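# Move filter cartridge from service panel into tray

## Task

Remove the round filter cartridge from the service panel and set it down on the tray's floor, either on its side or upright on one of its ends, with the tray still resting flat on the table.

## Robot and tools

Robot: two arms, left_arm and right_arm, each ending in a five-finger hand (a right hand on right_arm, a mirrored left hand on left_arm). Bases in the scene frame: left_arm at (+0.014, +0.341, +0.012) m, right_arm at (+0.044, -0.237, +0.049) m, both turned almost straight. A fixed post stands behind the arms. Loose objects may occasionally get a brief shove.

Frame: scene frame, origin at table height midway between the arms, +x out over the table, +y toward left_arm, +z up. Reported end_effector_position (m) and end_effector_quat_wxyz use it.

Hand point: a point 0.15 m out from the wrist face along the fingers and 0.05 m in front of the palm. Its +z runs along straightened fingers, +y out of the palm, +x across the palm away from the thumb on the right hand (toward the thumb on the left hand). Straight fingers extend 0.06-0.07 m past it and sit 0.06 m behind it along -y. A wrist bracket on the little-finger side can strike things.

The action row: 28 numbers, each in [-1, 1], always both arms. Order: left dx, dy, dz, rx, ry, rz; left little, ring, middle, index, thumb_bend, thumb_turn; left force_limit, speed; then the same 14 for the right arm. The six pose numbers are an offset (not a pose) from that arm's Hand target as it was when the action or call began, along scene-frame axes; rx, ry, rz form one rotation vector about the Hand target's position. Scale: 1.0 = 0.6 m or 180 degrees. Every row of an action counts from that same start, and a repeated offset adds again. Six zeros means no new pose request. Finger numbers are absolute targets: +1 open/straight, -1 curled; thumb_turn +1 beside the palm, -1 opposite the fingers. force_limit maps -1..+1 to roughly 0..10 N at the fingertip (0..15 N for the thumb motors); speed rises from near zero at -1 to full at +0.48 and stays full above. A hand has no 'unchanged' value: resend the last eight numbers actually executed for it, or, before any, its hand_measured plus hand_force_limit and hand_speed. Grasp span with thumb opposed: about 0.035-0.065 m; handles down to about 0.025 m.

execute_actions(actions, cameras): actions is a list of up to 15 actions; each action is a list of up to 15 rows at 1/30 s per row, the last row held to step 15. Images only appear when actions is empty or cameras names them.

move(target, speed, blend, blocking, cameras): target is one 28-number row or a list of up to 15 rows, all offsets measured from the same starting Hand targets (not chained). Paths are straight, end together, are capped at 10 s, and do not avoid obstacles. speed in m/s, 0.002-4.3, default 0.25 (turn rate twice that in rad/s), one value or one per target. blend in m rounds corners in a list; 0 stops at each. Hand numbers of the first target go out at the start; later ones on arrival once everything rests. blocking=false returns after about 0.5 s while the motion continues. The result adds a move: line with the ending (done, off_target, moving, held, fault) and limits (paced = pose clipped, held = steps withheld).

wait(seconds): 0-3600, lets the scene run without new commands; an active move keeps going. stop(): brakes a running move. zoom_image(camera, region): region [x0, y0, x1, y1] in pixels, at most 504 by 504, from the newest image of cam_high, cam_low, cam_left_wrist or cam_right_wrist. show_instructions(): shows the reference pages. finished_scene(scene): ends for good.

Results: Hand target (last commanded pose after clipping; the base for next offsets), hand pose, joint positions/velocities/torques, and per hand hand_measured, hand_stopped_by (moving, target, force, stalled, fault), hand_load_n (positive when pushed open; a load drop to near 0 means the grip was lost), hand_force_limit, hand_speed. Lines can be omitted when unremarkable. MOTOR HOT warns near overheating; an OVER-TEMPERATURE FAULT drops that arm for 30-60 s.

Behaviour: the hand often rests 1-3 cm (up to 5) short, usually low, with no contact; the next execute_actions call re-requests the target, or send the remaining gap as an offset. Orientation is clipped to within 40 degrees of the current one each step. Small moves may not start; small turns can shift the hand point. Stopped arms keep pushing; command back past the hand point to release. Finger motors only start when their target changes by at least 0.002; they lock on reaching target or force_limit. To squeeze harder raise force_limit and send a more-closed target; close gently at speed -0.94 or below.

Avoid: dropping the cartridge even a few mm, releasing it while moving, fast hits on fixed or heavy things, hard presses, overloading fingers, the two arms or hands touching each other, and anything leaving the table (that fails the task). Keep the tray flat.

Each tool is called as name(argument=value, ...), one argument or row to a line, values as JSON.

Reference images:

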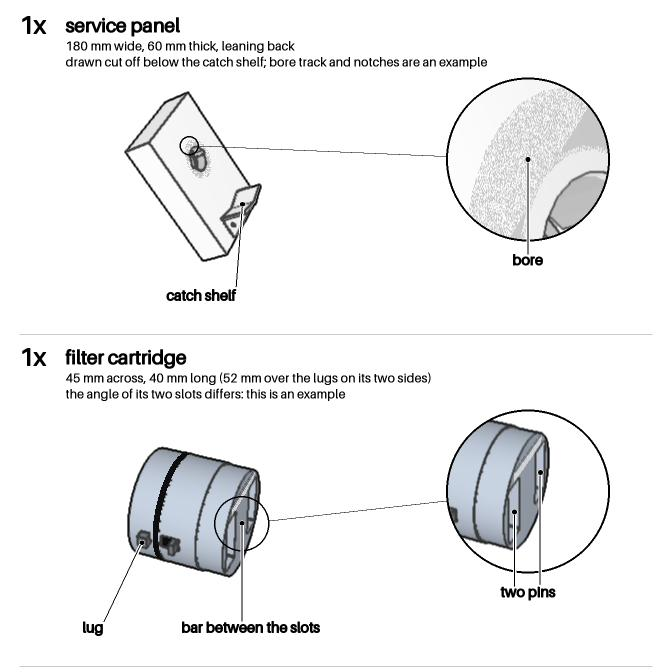

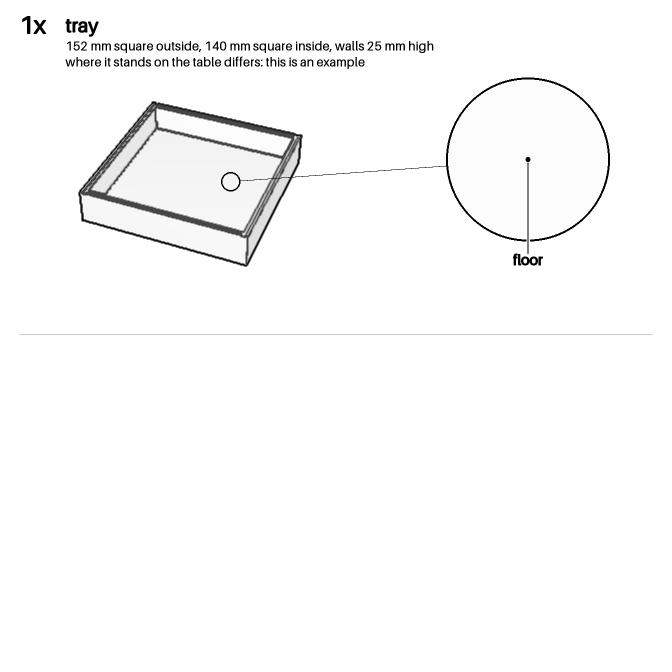

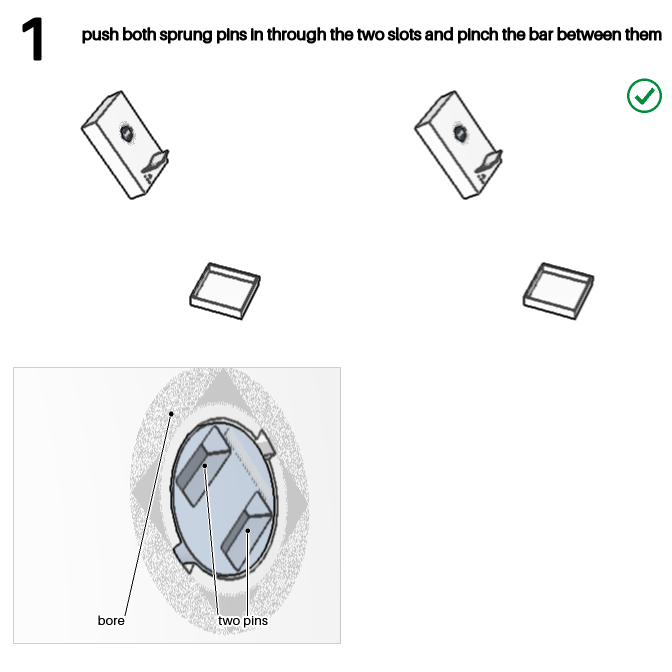

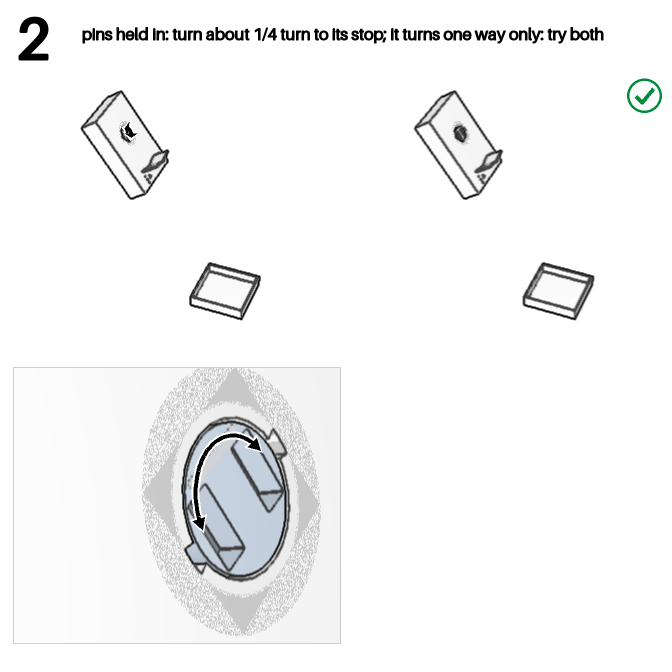

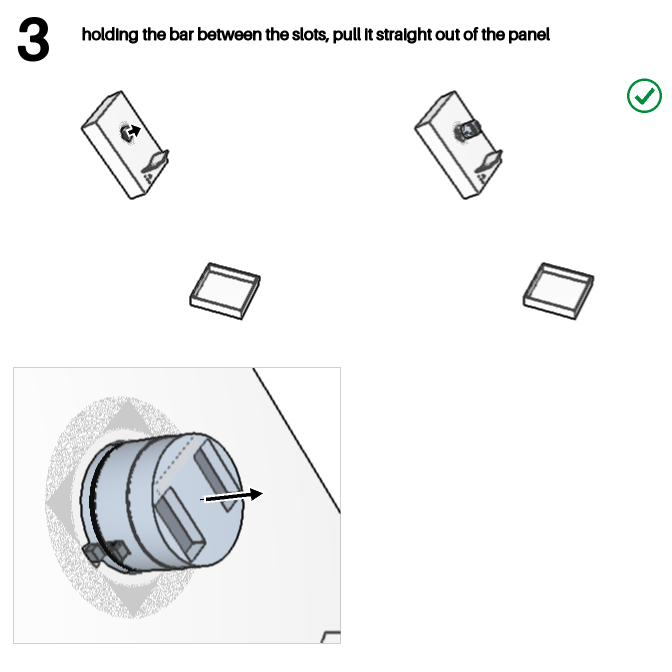

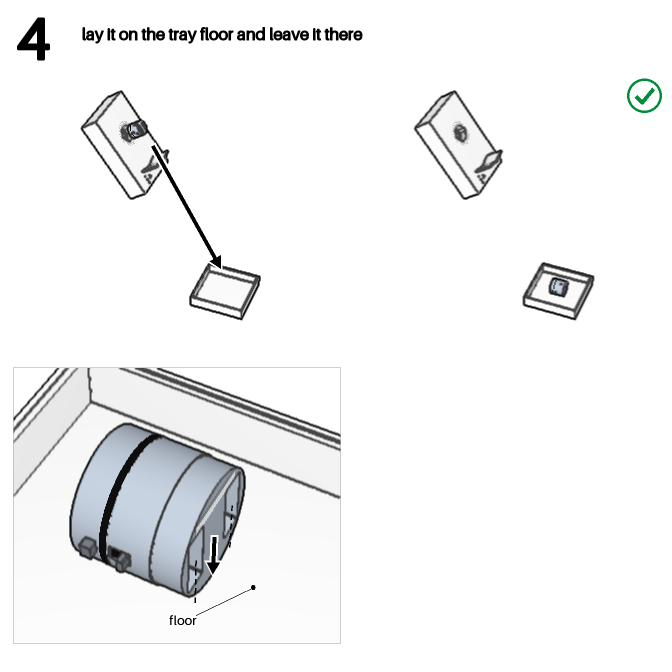

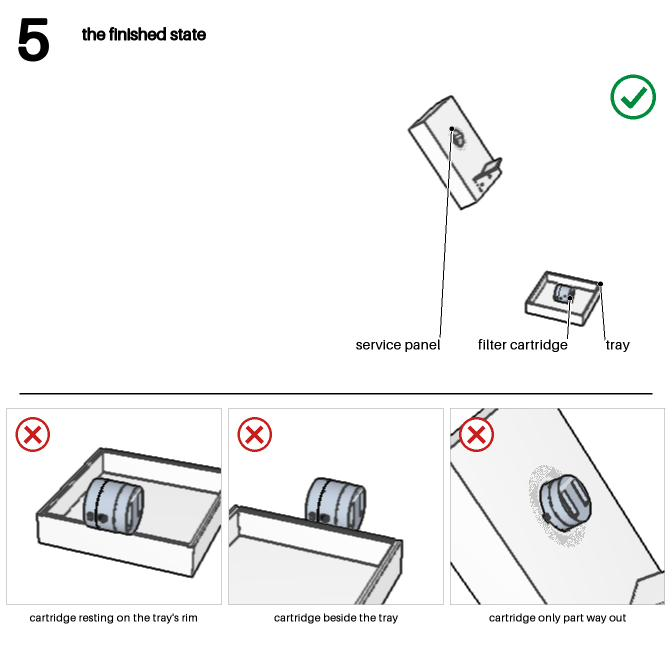

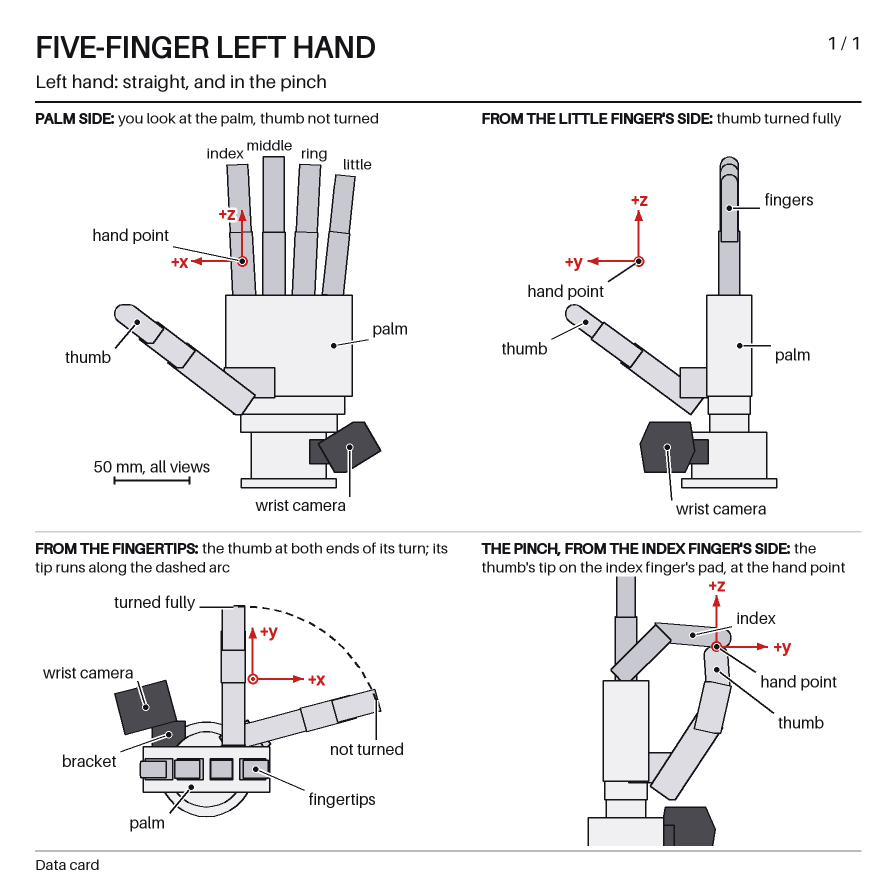

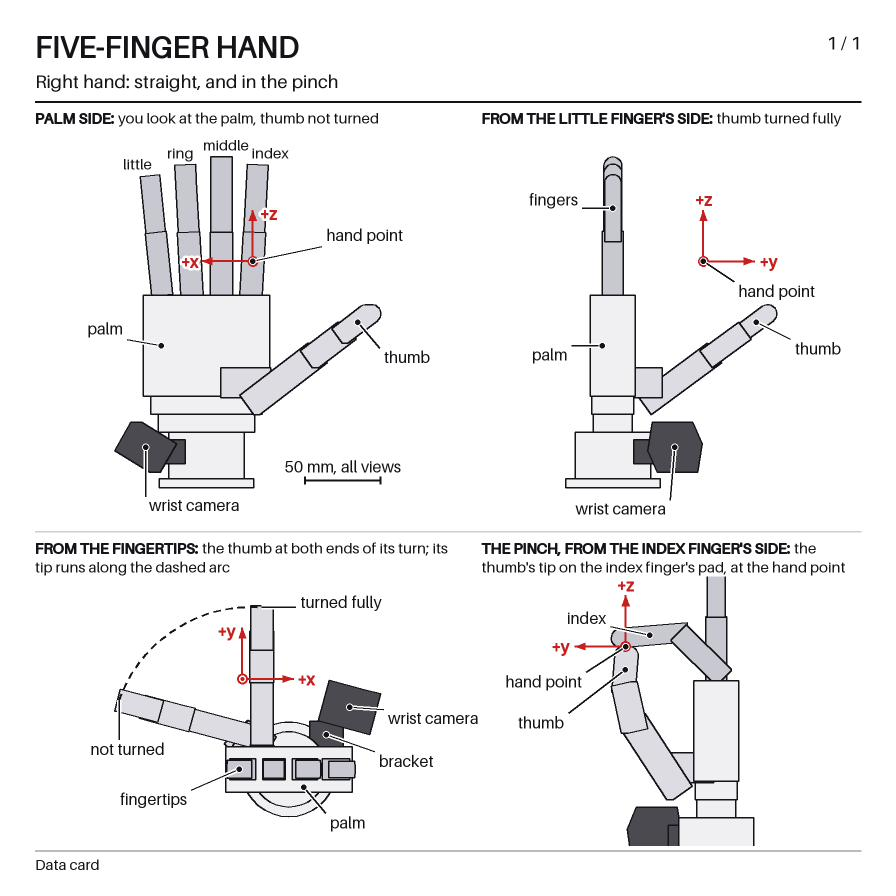

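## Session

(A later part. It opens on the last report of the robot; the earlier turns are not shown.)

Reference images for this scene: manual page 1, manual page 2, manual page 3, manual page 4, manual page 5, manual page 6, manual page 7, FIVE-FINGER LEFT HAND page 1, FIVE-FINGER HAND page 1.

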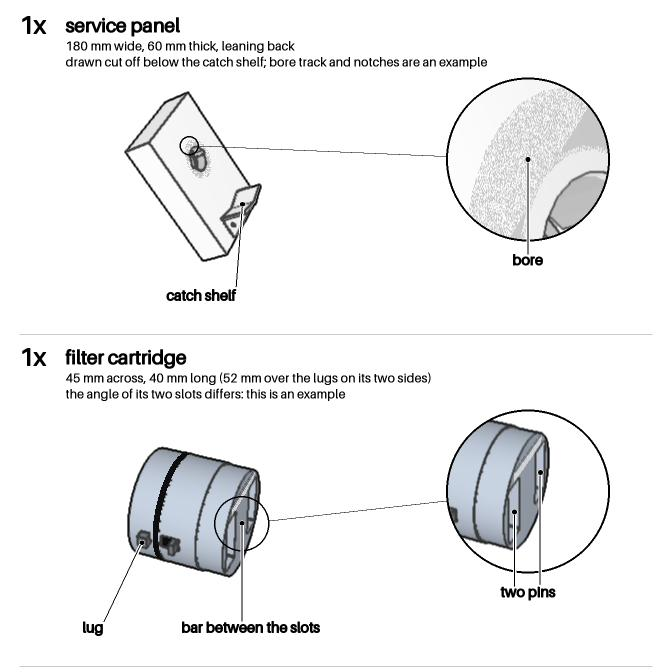

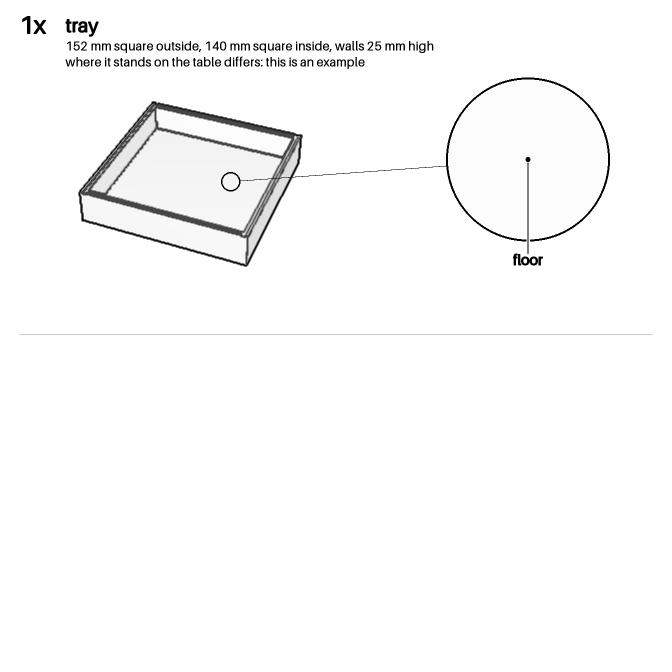

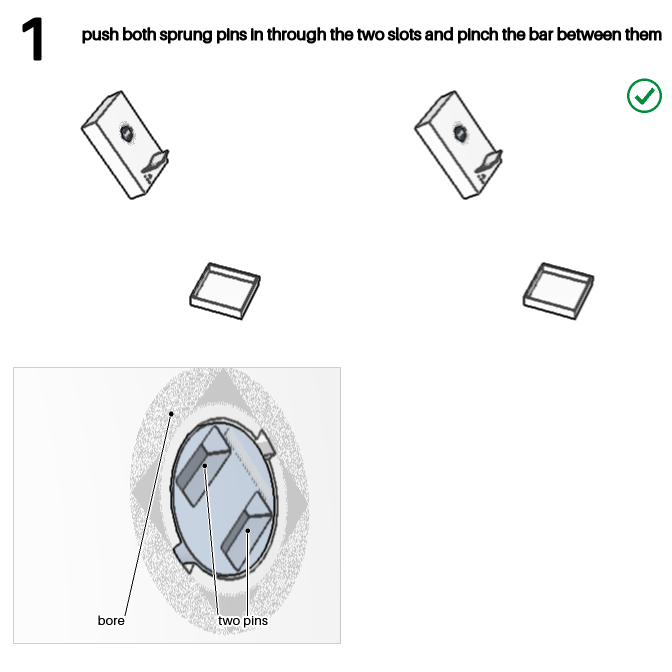

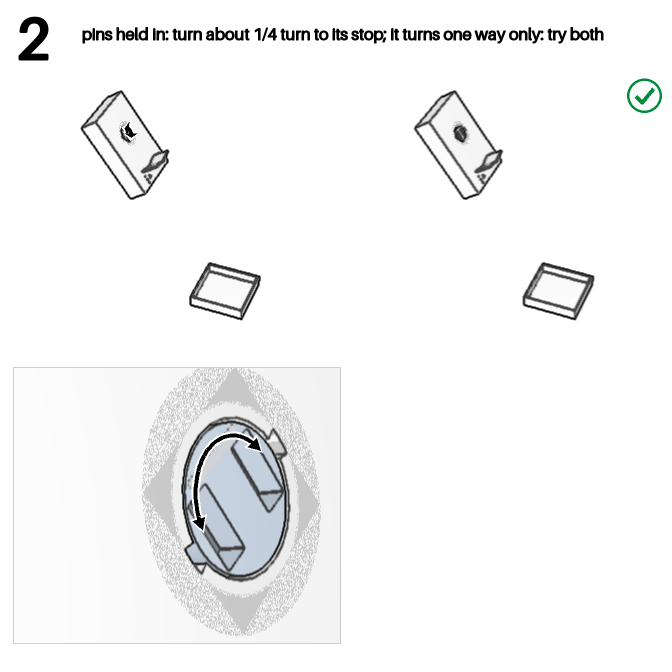

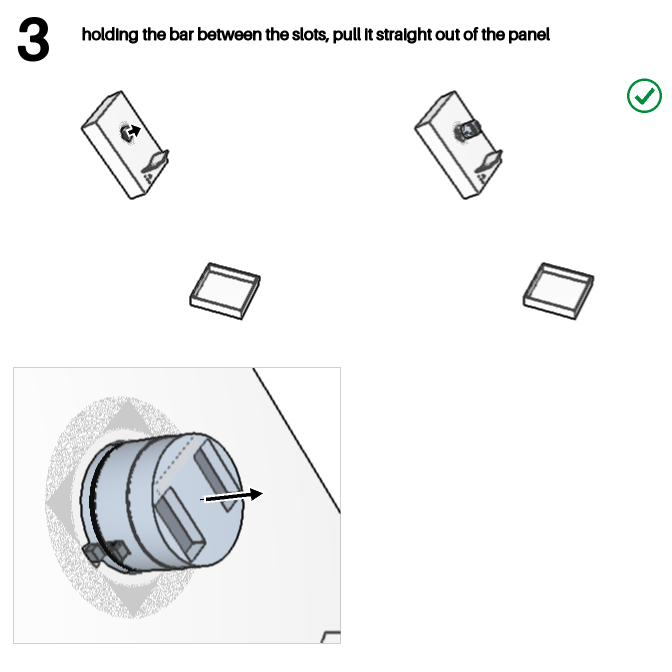

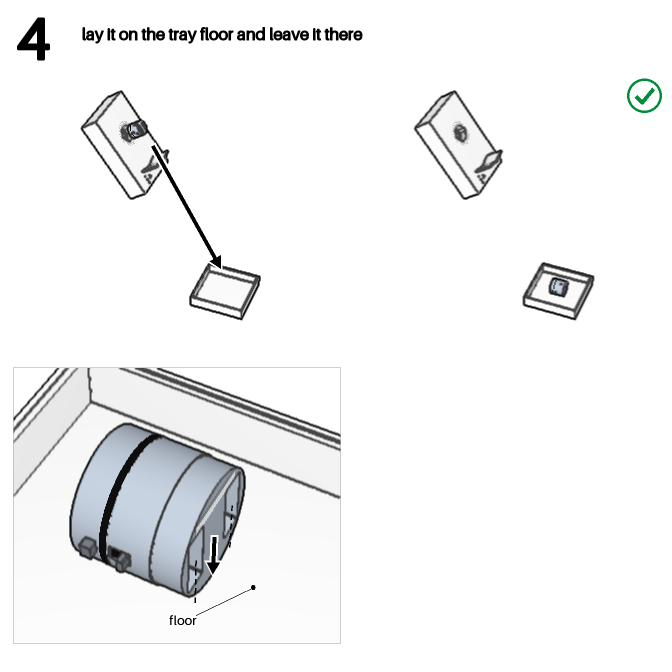

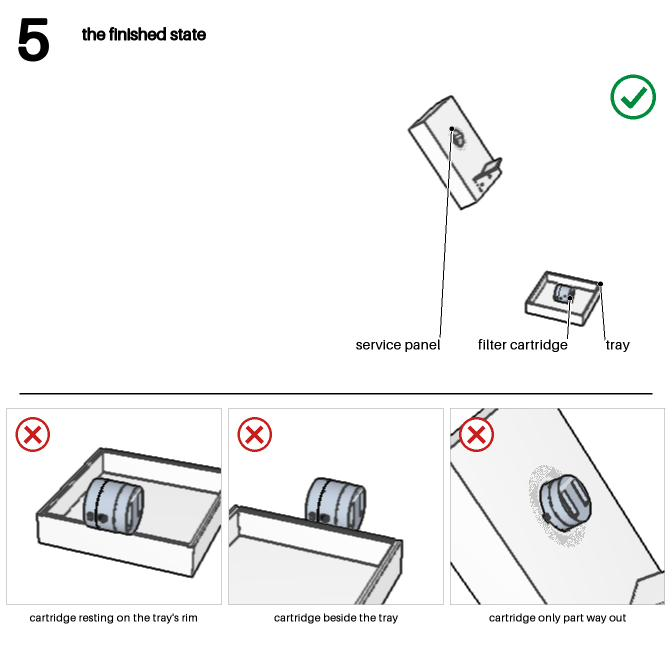

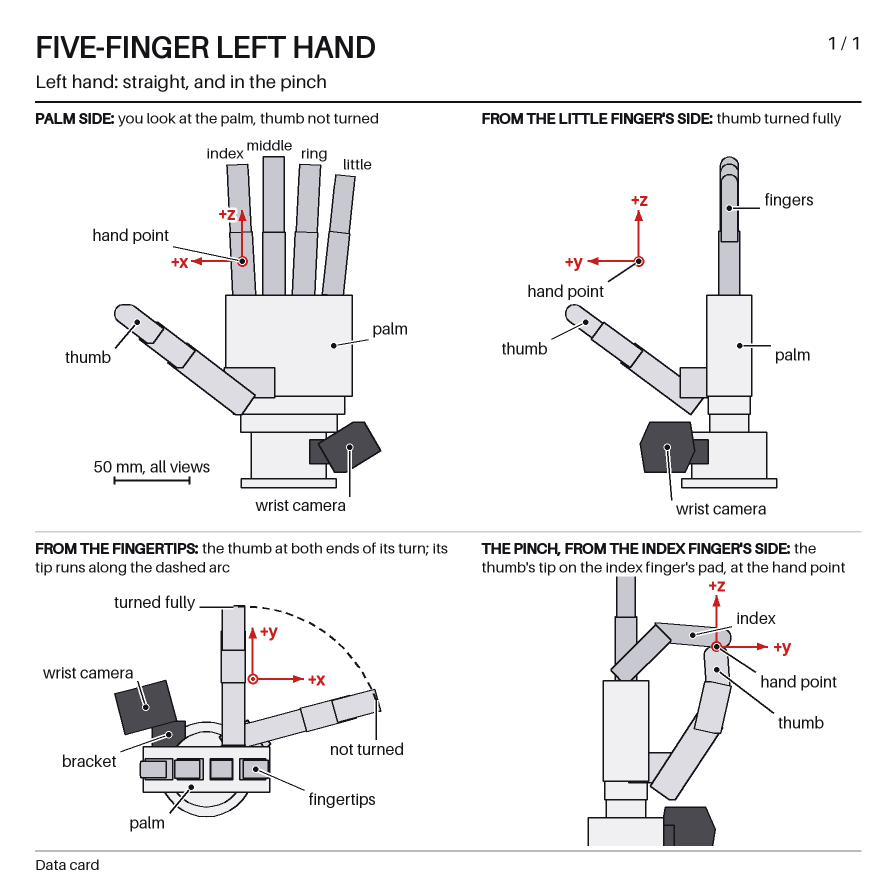

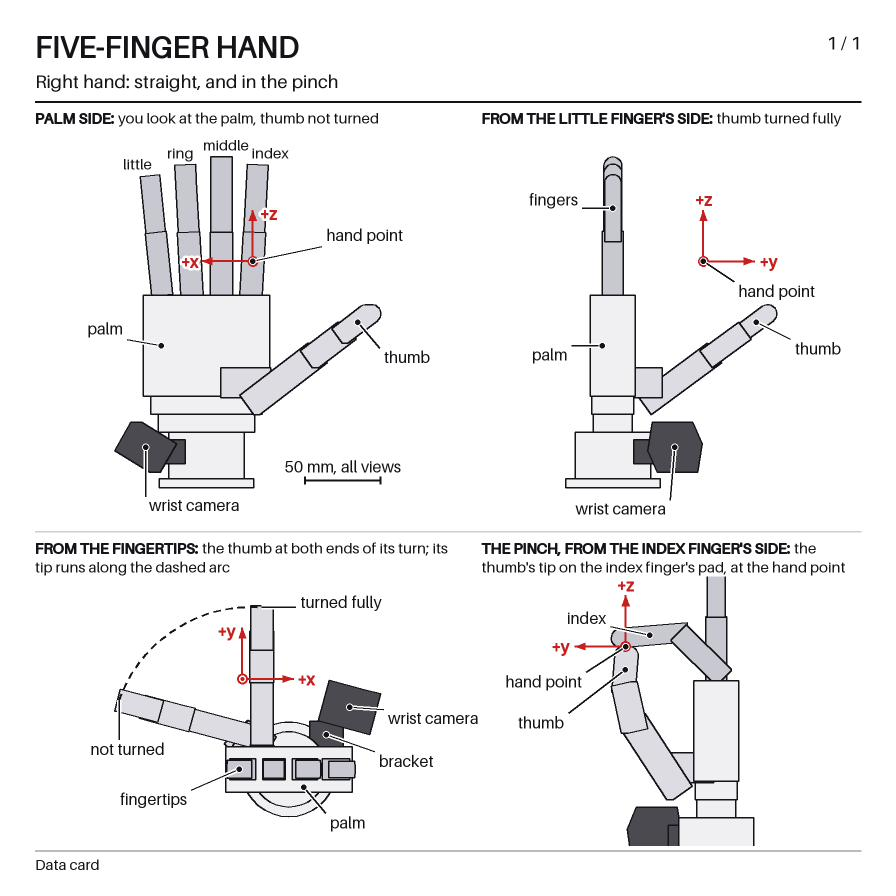

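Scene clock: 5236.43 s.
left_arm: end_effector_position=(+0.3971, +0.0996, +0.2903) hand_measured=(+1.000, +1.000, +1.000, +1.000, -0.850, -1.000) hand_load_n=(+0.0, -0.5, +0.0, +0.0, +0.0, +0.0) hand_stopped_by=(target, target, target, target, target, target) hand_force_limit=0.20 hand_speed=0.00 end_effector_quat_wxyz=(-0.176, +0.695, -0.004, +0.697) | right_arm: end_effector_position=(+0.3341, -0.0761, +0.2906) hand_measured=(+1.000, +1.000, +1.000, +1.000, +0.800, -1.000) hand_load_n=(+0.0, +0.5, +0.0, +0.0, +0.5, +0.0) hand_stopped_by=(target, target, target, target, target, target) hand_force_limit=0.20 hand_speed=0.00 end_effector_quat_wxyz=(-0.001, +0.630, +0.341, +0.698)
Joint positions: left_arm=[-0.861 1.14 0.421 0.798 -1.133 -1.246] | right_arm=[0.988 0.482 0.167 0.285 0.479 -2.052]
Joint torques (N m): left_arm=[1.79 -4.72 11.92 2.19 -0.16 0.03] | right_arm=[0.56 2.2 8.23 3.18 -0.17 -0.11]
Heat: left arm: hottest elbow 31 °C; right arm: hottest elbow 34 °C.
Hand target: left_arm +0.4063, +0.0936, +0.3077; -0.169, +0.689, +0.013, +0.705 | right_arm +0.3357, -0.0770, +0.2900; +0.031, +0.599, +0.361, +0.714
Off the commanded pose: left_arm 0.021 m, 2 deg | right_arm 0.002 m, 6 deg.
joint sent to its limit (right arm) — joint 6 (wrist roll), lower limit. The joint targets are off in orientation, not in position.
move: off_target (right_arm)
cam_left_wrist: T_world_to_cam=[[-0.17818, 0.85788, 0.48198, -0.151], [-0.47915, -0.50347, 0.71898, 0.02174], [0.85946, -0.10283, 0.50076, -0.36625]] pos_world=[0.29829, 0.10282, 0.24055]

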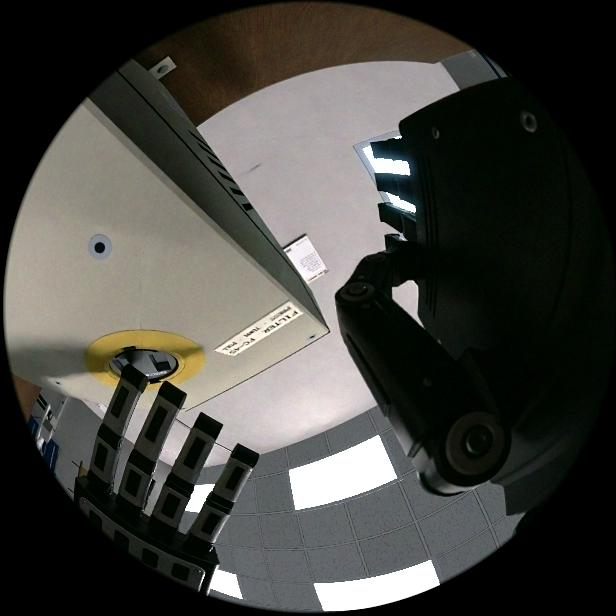

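move(
  target=[0,0,0,0,0,0,1,1,1,1,-0.85,-1,0.2,0.0,0.0082,0,-0.0057,0,0,0,1,1,1,1,0.8,-1,0.2,0.0],
  speed=0.04,
  cameras=["cam_left_wrist"],
)

zoom_image(
  camera="cam_left_wrist",
  region=[105, 345, 155, 395],
)

Scene clock: 5248.37 s.
left_arm: end_effector_position=(+0.3971, +0.0996, +0.2903) hand_measured=(+1.000, +1.000, +1.000, +1.000, -0.850, -1.000) hand_load_n=(+0.0, +0.0, +0.0, +0.0, +0.0, +0.0) hand_stopped_by=(target, target, target, target, target, target) hand_force_limit=0.20 hand_speed=0.00 end_effector_quat_wxyz=(-0.176, +0.695, -0.004, +0.697) | right_arm: end_effector_position=(+0.3378, -0.0738, +0.2918) hand_measured=(+1.000, +1.000, +1.000, +1.000, +0.800, -1.000) hand_load_n=(+0.0, +0.0, +0.0, +0.0, +0.0, +0.0) hand_stopped_by=(target, target, target, target, target, target) hand_force_limit=0.20 hand_speed=0.00 end_effector_quat_wxyz=(-0.008, +0.625, +0.340, +0.703)
Joint positions: left_arm=[-0.861 1.14 0.421 0.798 -1.133 -1.246] | right_arm=[0.966 0.504 0.164 0.327 0.445 -2.052]
Joint torques (N m): left_arm=[1.67 -4.6 11.92 2.18 -0.16 0.03] | right_arm=[0.03 2.55 7.92 2.97 -0.02 -0.1]
Heat: left arm: hottest elbow 31 °C; right arm: hottest elbow 33 °C.
Hand target: left_arm +0.4063, +0.0936, +0.3077; -0.169, +0.689, +0.013, +0.705 | right_arm +0.3407, -0.0770, +0.2866; +0.031, +0.599, +0.361, +0.714
Off the commanded pose: left_arm 0.021 m, 2 deg | right_arm 0.007 m, 6 deg.
joint sent to its limit (right arm) — joint 6 (wrist roll), lower limit. The joint targets are off in orientation, not in position.
move: off_target (right_arm)
cam_left_wrist: T_world_to_cam=[[-0.17818, 0.85788, 0.48198, -0.151], [-0.47915, -0.50347, 0.71898, 0.02174], [0.85946, -0.10283, 0.50076, -0.36625]] pos_world=[0.29829, 0.10282, 0.24055]

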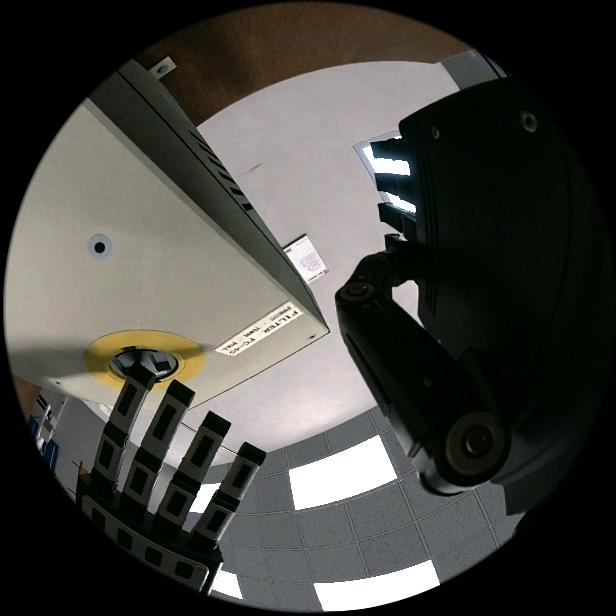

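Scaled by 10.080 from the camera's image (finer frame: 880x880).

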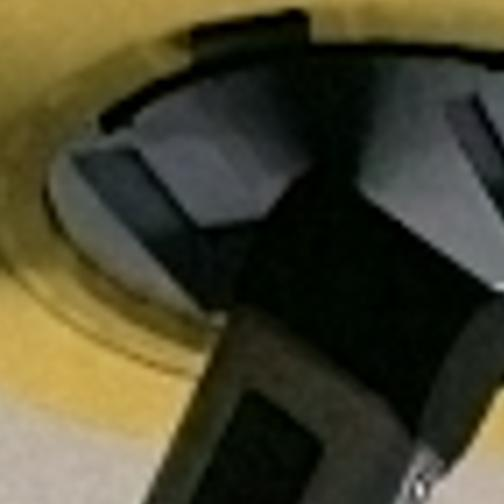

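move(
  target=[
    [0,0,0,0,0,0,1,1,1,1,-0.85,-1,0.2,0.0,-0.0280,0,0.0300,0,0,0,1,1,1,1,0.8,-1,0.2,0.0],
    [0,0,0,0,0,0,1,1,1,1,-0.85,-1,0.2,0.0,-0.0112,-0.0160,0.0103,0,0,0,1,1,1,1,0.8,-1,0.2,0.0],
  ],
  speed=[0.08,0.04],
  cameras=["cam_left_wrist"],
)

zoom_image(
  camera="cam_left_wrist",
  region=[105, 345, 155, 395],
)

Scene clock: 5259.77 s.
left_arm: end_effector_position=(+0.3971, +0.0996, +0.2903) hand_measured=(+1.000, +1.000, +1.000, +1.000, -0.850, -1.000) hand_load_n=(+0.0, +0.0, +0.0, +0.0, +0.0, +0.0) hand_stopped_by=(target, target, target, target, target, target) hand_force_limit=0.20 hand_speed=0.00 end_effector_quat_wxyz=(-0.176, +0.695, -0.004, +0.697) | right_arm: end_effector_position=(+0.3334, -0.0844, +0.2899) hand_measured=(+1.000, +1.000, +1.000, +1.000, +0.800, -1.000) hand_load_n=(+0.0, +0.0, +0.0, +0.0, +0.0, +0.5) hand_stopped_by=(target, target, target, target, target, target) hand_force_limit=0.20 hand_speed=0.00 end_effector_quat_wxyz=(+0.002, +0.633, +0.343, +0.694)
Joint positions: left_arm=[-0.861 1.14 0.421 0.798 -1.133 -1.246] | right_arm=[0.963 0.428 0.164 0.223 0.457 -2.052]
Joint torques (N m): left_arm=[1.79 -4.6 11.93 2.17 -0.15 0.04] | right_arm=[0.56 1.44 8.29 3.22 -0.16 -0.1]
Heat: left arm: hottest elbow 31 °C; right arm: hottest elbow 33 °C.
Hand target: left_arm +0.4063, +0.0936, +0.3077; -0.169, +0.689, +0.013, +0.705 | right_arm +0.3339, -0.0866, +0.2927; +0.031, +0.600, +0.361, +0.714
Off the commanded pose: left_arm 0.021 m, 2 deg | right_arm 0.004 m, 6 deg.
joint sent to its limit (right arm) — joint 6 (wrist roll), lower limit. The joint targets are off in orientation, not in position.
move: off_target (right_arm)
cam_left_wrist: T_world_to_cam=[[-0.17818, 0.85788, 0.48198, -0.151], [-0.47915, -0.50347, 0.71898, 0.02174], [0.85946, -0.10283, 0.50076, -0.36625]] pos_world=[0.29829, 0.10282, 0.24055]

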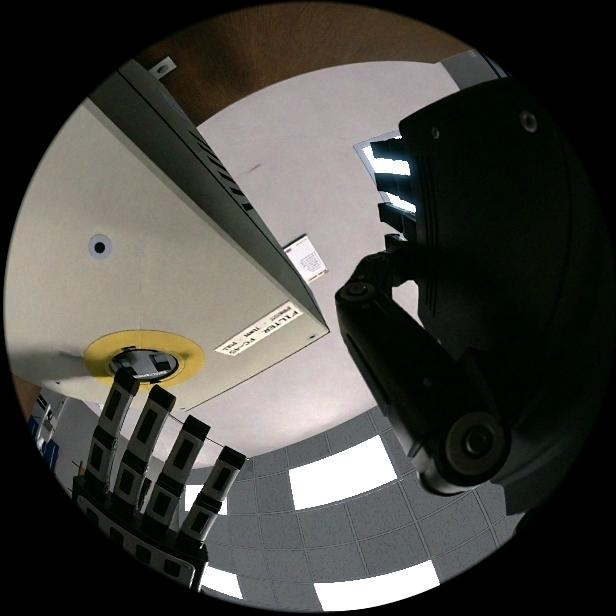

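Scaled by 10.080 from the camera's image (finer frame: 880x880).

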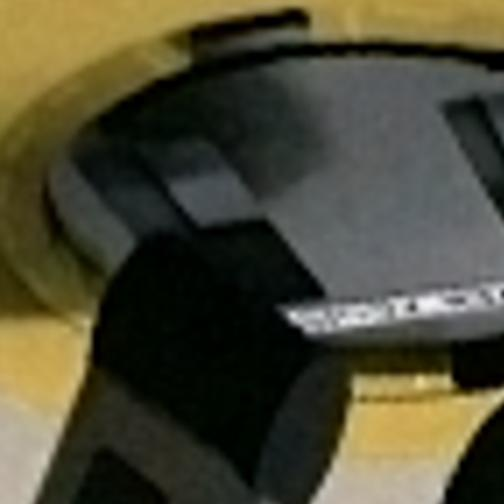

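move(
  target=[
    [0,0,0,0,0,0,1,1,1,1,-0.85,-1,0.2,0.0,0.0042,-0.0058,0.0058,0,0,0,1,1,1,1,0.8,-1,0.2,0.0],
    [0,0,0,0,0,0,1,1,1,1,-0.85,-1,0.2,0.0,0.0110,-0.0078,0.0011,0,0,0,1,1,1,1,0.8,-1,0.2,0.0],
  ],
  speed=[0.04,0.03],
  cameras=["cam_left_wrist"],
)

zoom_image(
  camera="cam_left_wrist",
  region=[105, 345, 155, 395],
)

Scene clock: 5269.43 s.
left_arm: end_effector_position=(+0.3971, +0.0996, +0.2903) hand_measured=(+1.000, +1.000, +1.000, +1.000, -0.850, -1.000) hand_load_n=(+0.0, +0.0, +0.0, +0.0, +0.0, +0.0) hand_stopped_by=(target, target, target, target, target, target) hand_force_limit=0.20 hand_speed=0.00 end_effector_quat_wxyz=(-0.176, +0.695, -0.004, +0.697) | right_arm: end_effector_position=(+0.3390, -0.0888, +0.2923) hand_measured=(+1.000, +1.000, +1.000, +1.000, +0.800, -1.000) hand_load_n=(+0.0, +0.0, +0.0, +0.0, +0.0, +0.5) hand_stopped_by=(target, target, target, target, target, target) hand_force_limit=0.20 hand_speed=0.00 end_effector_quat_wxyz=(-0.003, +0.630, +0.341, +0.698)
Joint positions: left_arm=[-0.861 1.14 0.421 0.798 -1.133 -1.246] | right_arm=[0.908 0.42 0.162 0.23 0.395 -2.052]
Joint torques (N m): left_arm=[1.79 -4.6 11.9 2.18 -0.17 0.03] | right_arm=[0.44 2.02 8.29 3.18 -0.06 -0.11]
Heat: left arm: hottest elbow 31 °C; right arm: hottest elbow 33 °C.
Hand target: left_arm +0.4063, +0.0936, +0.3077; -0.169, +0.689, +0.013, +0.705 | right_arm +0.3405, -0.0913, +0.2934; +0.031, +0.600, +0.361, +0.714
Off the commanded pose: left_arm 0.021 m, 2 deg | right_arm 0.003 m, 6 deg.
joint sent to its limit (right arm) — joint 6 (wrist roll), lower limit. The joint targets are off in orientation, not in position.
move: off_target (right_arm)
cam_left_wrist: T_world_to_cam=[[-0.17818, 0.85788, 0.48198, -0.151], [-0.47915, -0.50347, 0.71898, 0.02174], [0.85946, -0.10283, 0.50076, -0.36625]] pos_world=[0.29829, 0.10282, 0.24055]

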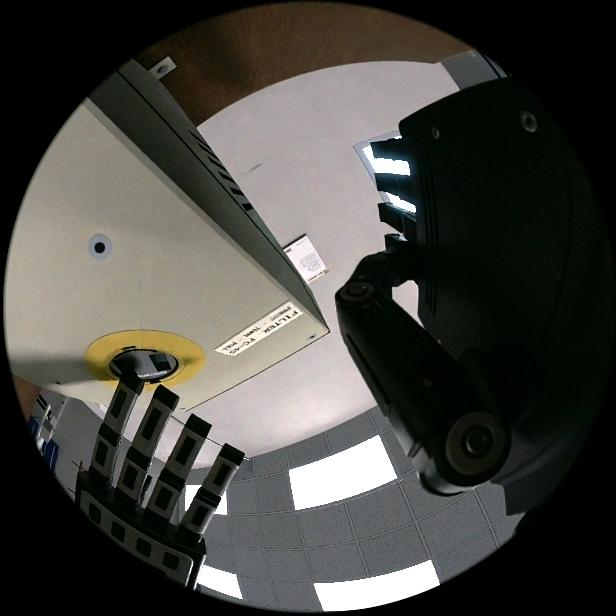

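Scaled by 10.080 from the camera's image (finer frame: 880x880).

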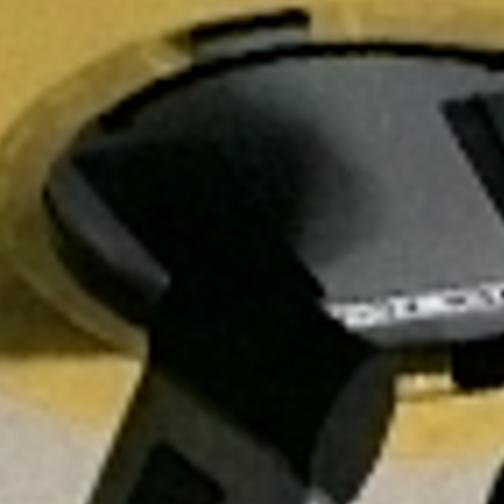

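move(
  target=[0,0,0,0,0,0,1,1,1,1,-0.85,-1,0.2,0.0,0.0109,-0.0030,-0.0077,0,0,0,1,1,1,1,0.8,-1,0.2,0.0],
  speed=0.03,
  cameras=["cam_left_wrist"],
)

zoom_image(
  camera="cam_left_wrist",
  region=[105, 345, 155, 395],
)

move(
  target=[0,0,0,0,0,0,1,1,1,1,-0.85,-1,0.2,0.0,0.0109,-0.0030,-0.0077,0,0,0,1,1,1,1,0.8,-1,0.2,0.0],
  speed=0.03,
  cameras=["cam_left_wrist"],
)

zoom_image(
  camera="cam_left_wrist",
  region=[105, 345, 155, 395],
)

Scene clock: 5276.40 s.
left_arm: end_effector_position=(+0.3971, +0.0996, +0.2903) hand_measured=(+1.000, +1.000, +1.000, +1.000, -0.850, -1.000) hand_load_n=(+0.0, +0.0, +0.0, +0.0, +0.0, +0.0) hand_stopped_by=(target, target, target, target, target, target) hand_force_limit=0.20 hand_speed=0.00 end_effector_quat_wxyz=(-0.176, +0.695, -0.004, +0.697) | right_arm: end_effector_position=(+0.3427, -0.0886, +0.2899) hand_measured=(+1.000, +1.000, +1.000, +1.000, +0.800, -1.000) hand_load_n=(+0.0, +0.0, +0.0, +0.0, +0.0, +0.0) hand_stopped_by=(target, target, target, target, target, target) hand_force_limit=0.20 hand_speed=0.00 end_effector_quat_wxyz=(-0.011, +0.624, +0.342, +0.703)
Joint positions: left_arm=[-0.861 1.14 0.421 0.798 -1.133 -1.246] | right_arm=[0.872 0.435 0.148 0.274 0.343 -2.052]
Joint torques (N m): left_arm=[1.85 -4.6 11.92 2.15 -0.16 0.03] | right_arm=[-0.38 3.25 8.53 3.14 0.13 -0.1]
Heat: left arm: hottest elbow 31 °C; right arm: hottest elbow 33 °C.
Hand target: left_arm +0.4063, +0.0936, +0.3077; -0.169, +0.689, +0.013, +0.705 | right_arm +0.3471, -0.0930, +0.2888; +0.031, +0.599, +0.361, +0.714
Off the commanded pose: left_arm 0.021 m, 2 deg | right_arm 0.006 m, 6 deg.
joint sent to its limit (right arm) — joint 6 (wrist roll), lower limit. The joint targets are off in orientation, not in position.
move: off_target (right_arm)
cam_left_wrist: T_world_to_cam=[[-0.17818, 0.85788, 0.48198, -0.151], [-0.47915, -0.50347, 0.71898, 0.02174], [0.85946, -0.10283, 0.50076, -0.36625]] pos_world=[0.29829, 0.10282, 0.24055]

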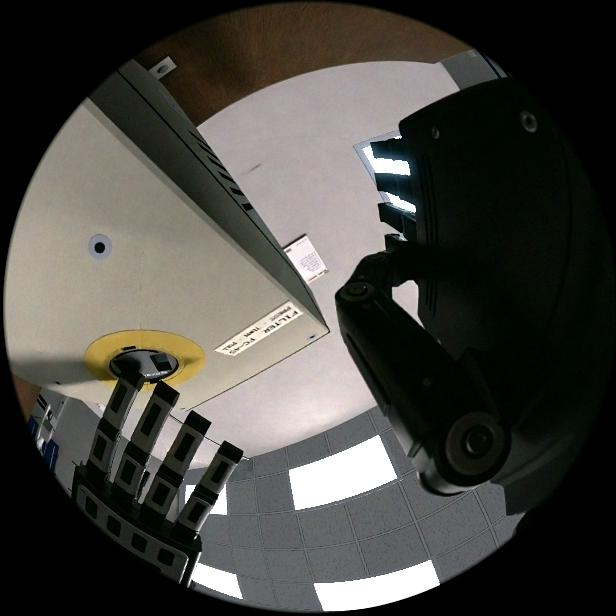

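Scaled by 10.080 from the camera's image (finer frame: 880x880).

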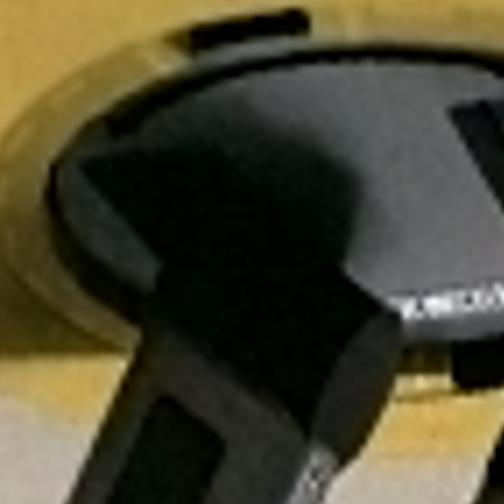

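Scene clock: 5278.37 s.
left_arm: end_effector_position=(+0.3971, +0.0996, +0.2903) hand_measured=(+1.000, +1.000, +1.000, +1.000, -0.850, -1.000) hand_load_n=(+0.0, +0.0, +0.0, +0.0, +0.0, +0.0) hand_stopped_by=(target, target, target, target, target, target) hand_force_limit=0.20 hand_speed=0.00 end_effector_quat_wxyz=(-0.176, +0.695, -0.004, +0.697) | right_arm: end_effector_position=(+0.3448, -0.0892, +0.2882) hand_measured=(+1.000, +1.000, +1.000, +1.000, +0.800, -1.000) hand_load_n=(+0.0, +0.0, +0.0, +0.0, +0.0, +0.0) hand_stopped_by=(target, target, target, target, target, target) hand_force_limit=0.20 hand_speed=0.00 end_effector_quat_wxyz=(-0.020, +0.615, +0.341, +0.710)
Joint positions: left_arm=[-0.861 1.14 0.421 0.798 -1.133 -1.246] | right_arm=[0.84 0.443 0.13 0.323 0.294 -2.052]
Joint torques (N m): left_arm=[1.67 -4.66 11.93 2.18 -0.16 0.03] | right_arm=[-1.2 4.89 9.1 2.96 0.2 -0.11]
Heat: left arm: hottest elbow 31 °C; right arm: hottest elbow 33 °C.
Hand target: left_arm +0.4063, +0.0936, +0.3077; -0.169, +0.689, +0.013, +0.705 | right_arm +0.3536, -0.0948, +0.2843; +0.031, +0.599, +0.361, +0.714
Off the commanded pose: left_arm 0.021 m, 2 deg | right_arm 0.011 m, 7 deg.
joint sent to its limit (right arm) — joint 6 (wrist roll), lower limit. The joint targets are off in orientation, not in position.
move: off_target (right_arm)
cam_left_wrist: T_world_to_cam=[[-0.17818, 0.85788, 0.48198, -0.151], [-0.47915, -0.50347, 0.71898, 0.02174], [0.85946, -0.10283, 0.50076, -0.36625]] pos_world=[0.29829, 0.10282, 0.24055]

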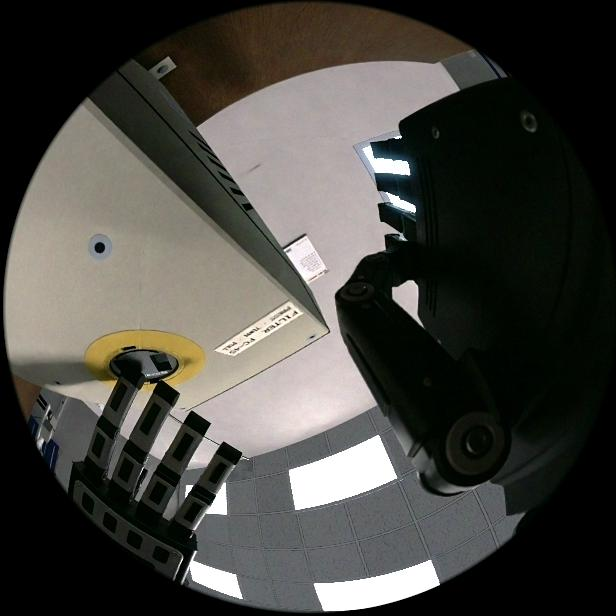

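Scaled by 10.080 from the camera's image (finer frame: 880x880).

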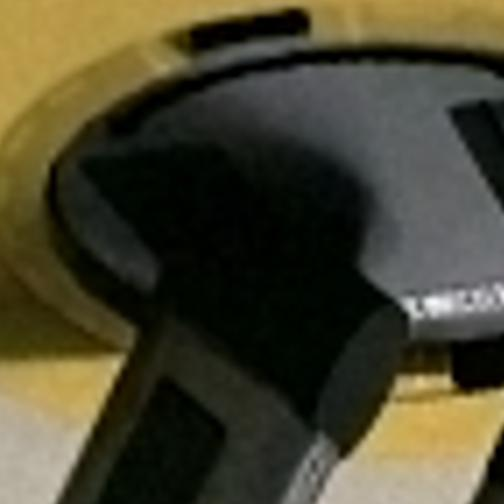

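move(
  target=[0,0,0,0,0,0,1,1,1,1,-0.85,-1,0.2,0.0,0.0250,-0.0060,-0.0176,0,0,0,1,1,1,1,0.8,-1,0.2,0.0],
  speed=0.03,
  cameras=["cam_left_wrist"],
)

zoom_image(
  camera="cam_left_wrist",
  region=[105, 345, 155, 395],
)

Scene clock: 5290.67 s.
left_arm: end_effector_position=(+0.3971, +0.0996, +0.2903) hand_measured=(+1.000, +1.000, +1.000, +1.000, -0.850, -1.000) hand_load_n=(+0.0, +0.0, +0.0, +0.0, +0.0, +0.0) hand_stopped_by=(target, target, target, target, target, target) hand_force_limit=0.20 hand_speed=0.00 end_effector_quat_wxyz=(-0.176, +0.695, -0.004, +0.697) | right_arm: end_effector_position=(+0.3488, -0.0910, +0.2842) hand_measured=(+1.000, +1.000, +1.000, +1.000, +0.800, -1.000) hand_load_n=(+0.0, +0.0, +0.0, +0.0, -0.5, +0.5) hand_stopped_by=(target, target, target, target, target, target) hand_force_limit=0.20 hand_speed=0.00 end_effector_quat_wxyz=(-0.037, +0.594, +0.341, +0.728)
Joint positions: left_arm=[-0.861 1.14 0.421 0.798 -1.133 -1.246] | right_arm=[0.767 0.481 0.086 0.458 0.184 -2.052]
Joint torques (N m): left_arm=[1.67 -4.6 11.96 2.19 -0.16 0.02] | right_arm=[-2.37 8.06 10.4 1.74 0.66 -0.11]
Heat: left arm: hottest elbow 31 °C; right arm: hottest elbow 33 °C.
Hand target: left_arm +0.4063, +0.0936, +0.3077; -0.169, +0.689, +0.013, +0.705 | right_arm +0.3686, -0.0984, +0.2736; +0.031, +0.599, +0.361, +0.714
Off the commanded pose: left_arm 0.021 m, 2 deg | right_arm 0.024 m, 8 deg.
joint sent to its limit (right arm) — joint 6 (wrist roll), lower limit. The joint targets are off in position and orientation.
move: off_target (right_arm)
cam_left_wrist: T_world_to_cam=[[-0.17818, 0.85788, 0.48198, -0.151], [-0.47915, -0.50347, 0.71898, 0.02174], [0.85946, -0.10283, 0.50076, -0.36625]] pos_world=[0.29829, 0.10282, 0.24055]

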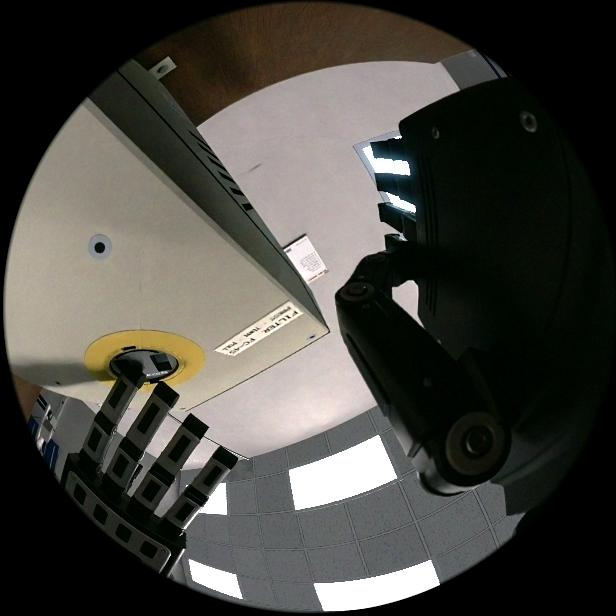

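Scaled by 10.080 from the camera's image (finer frame: 880x880).

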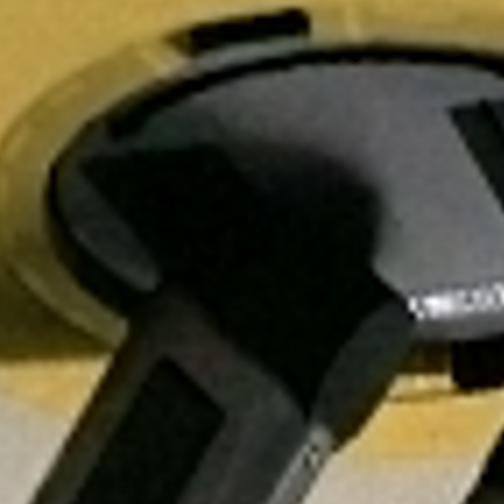

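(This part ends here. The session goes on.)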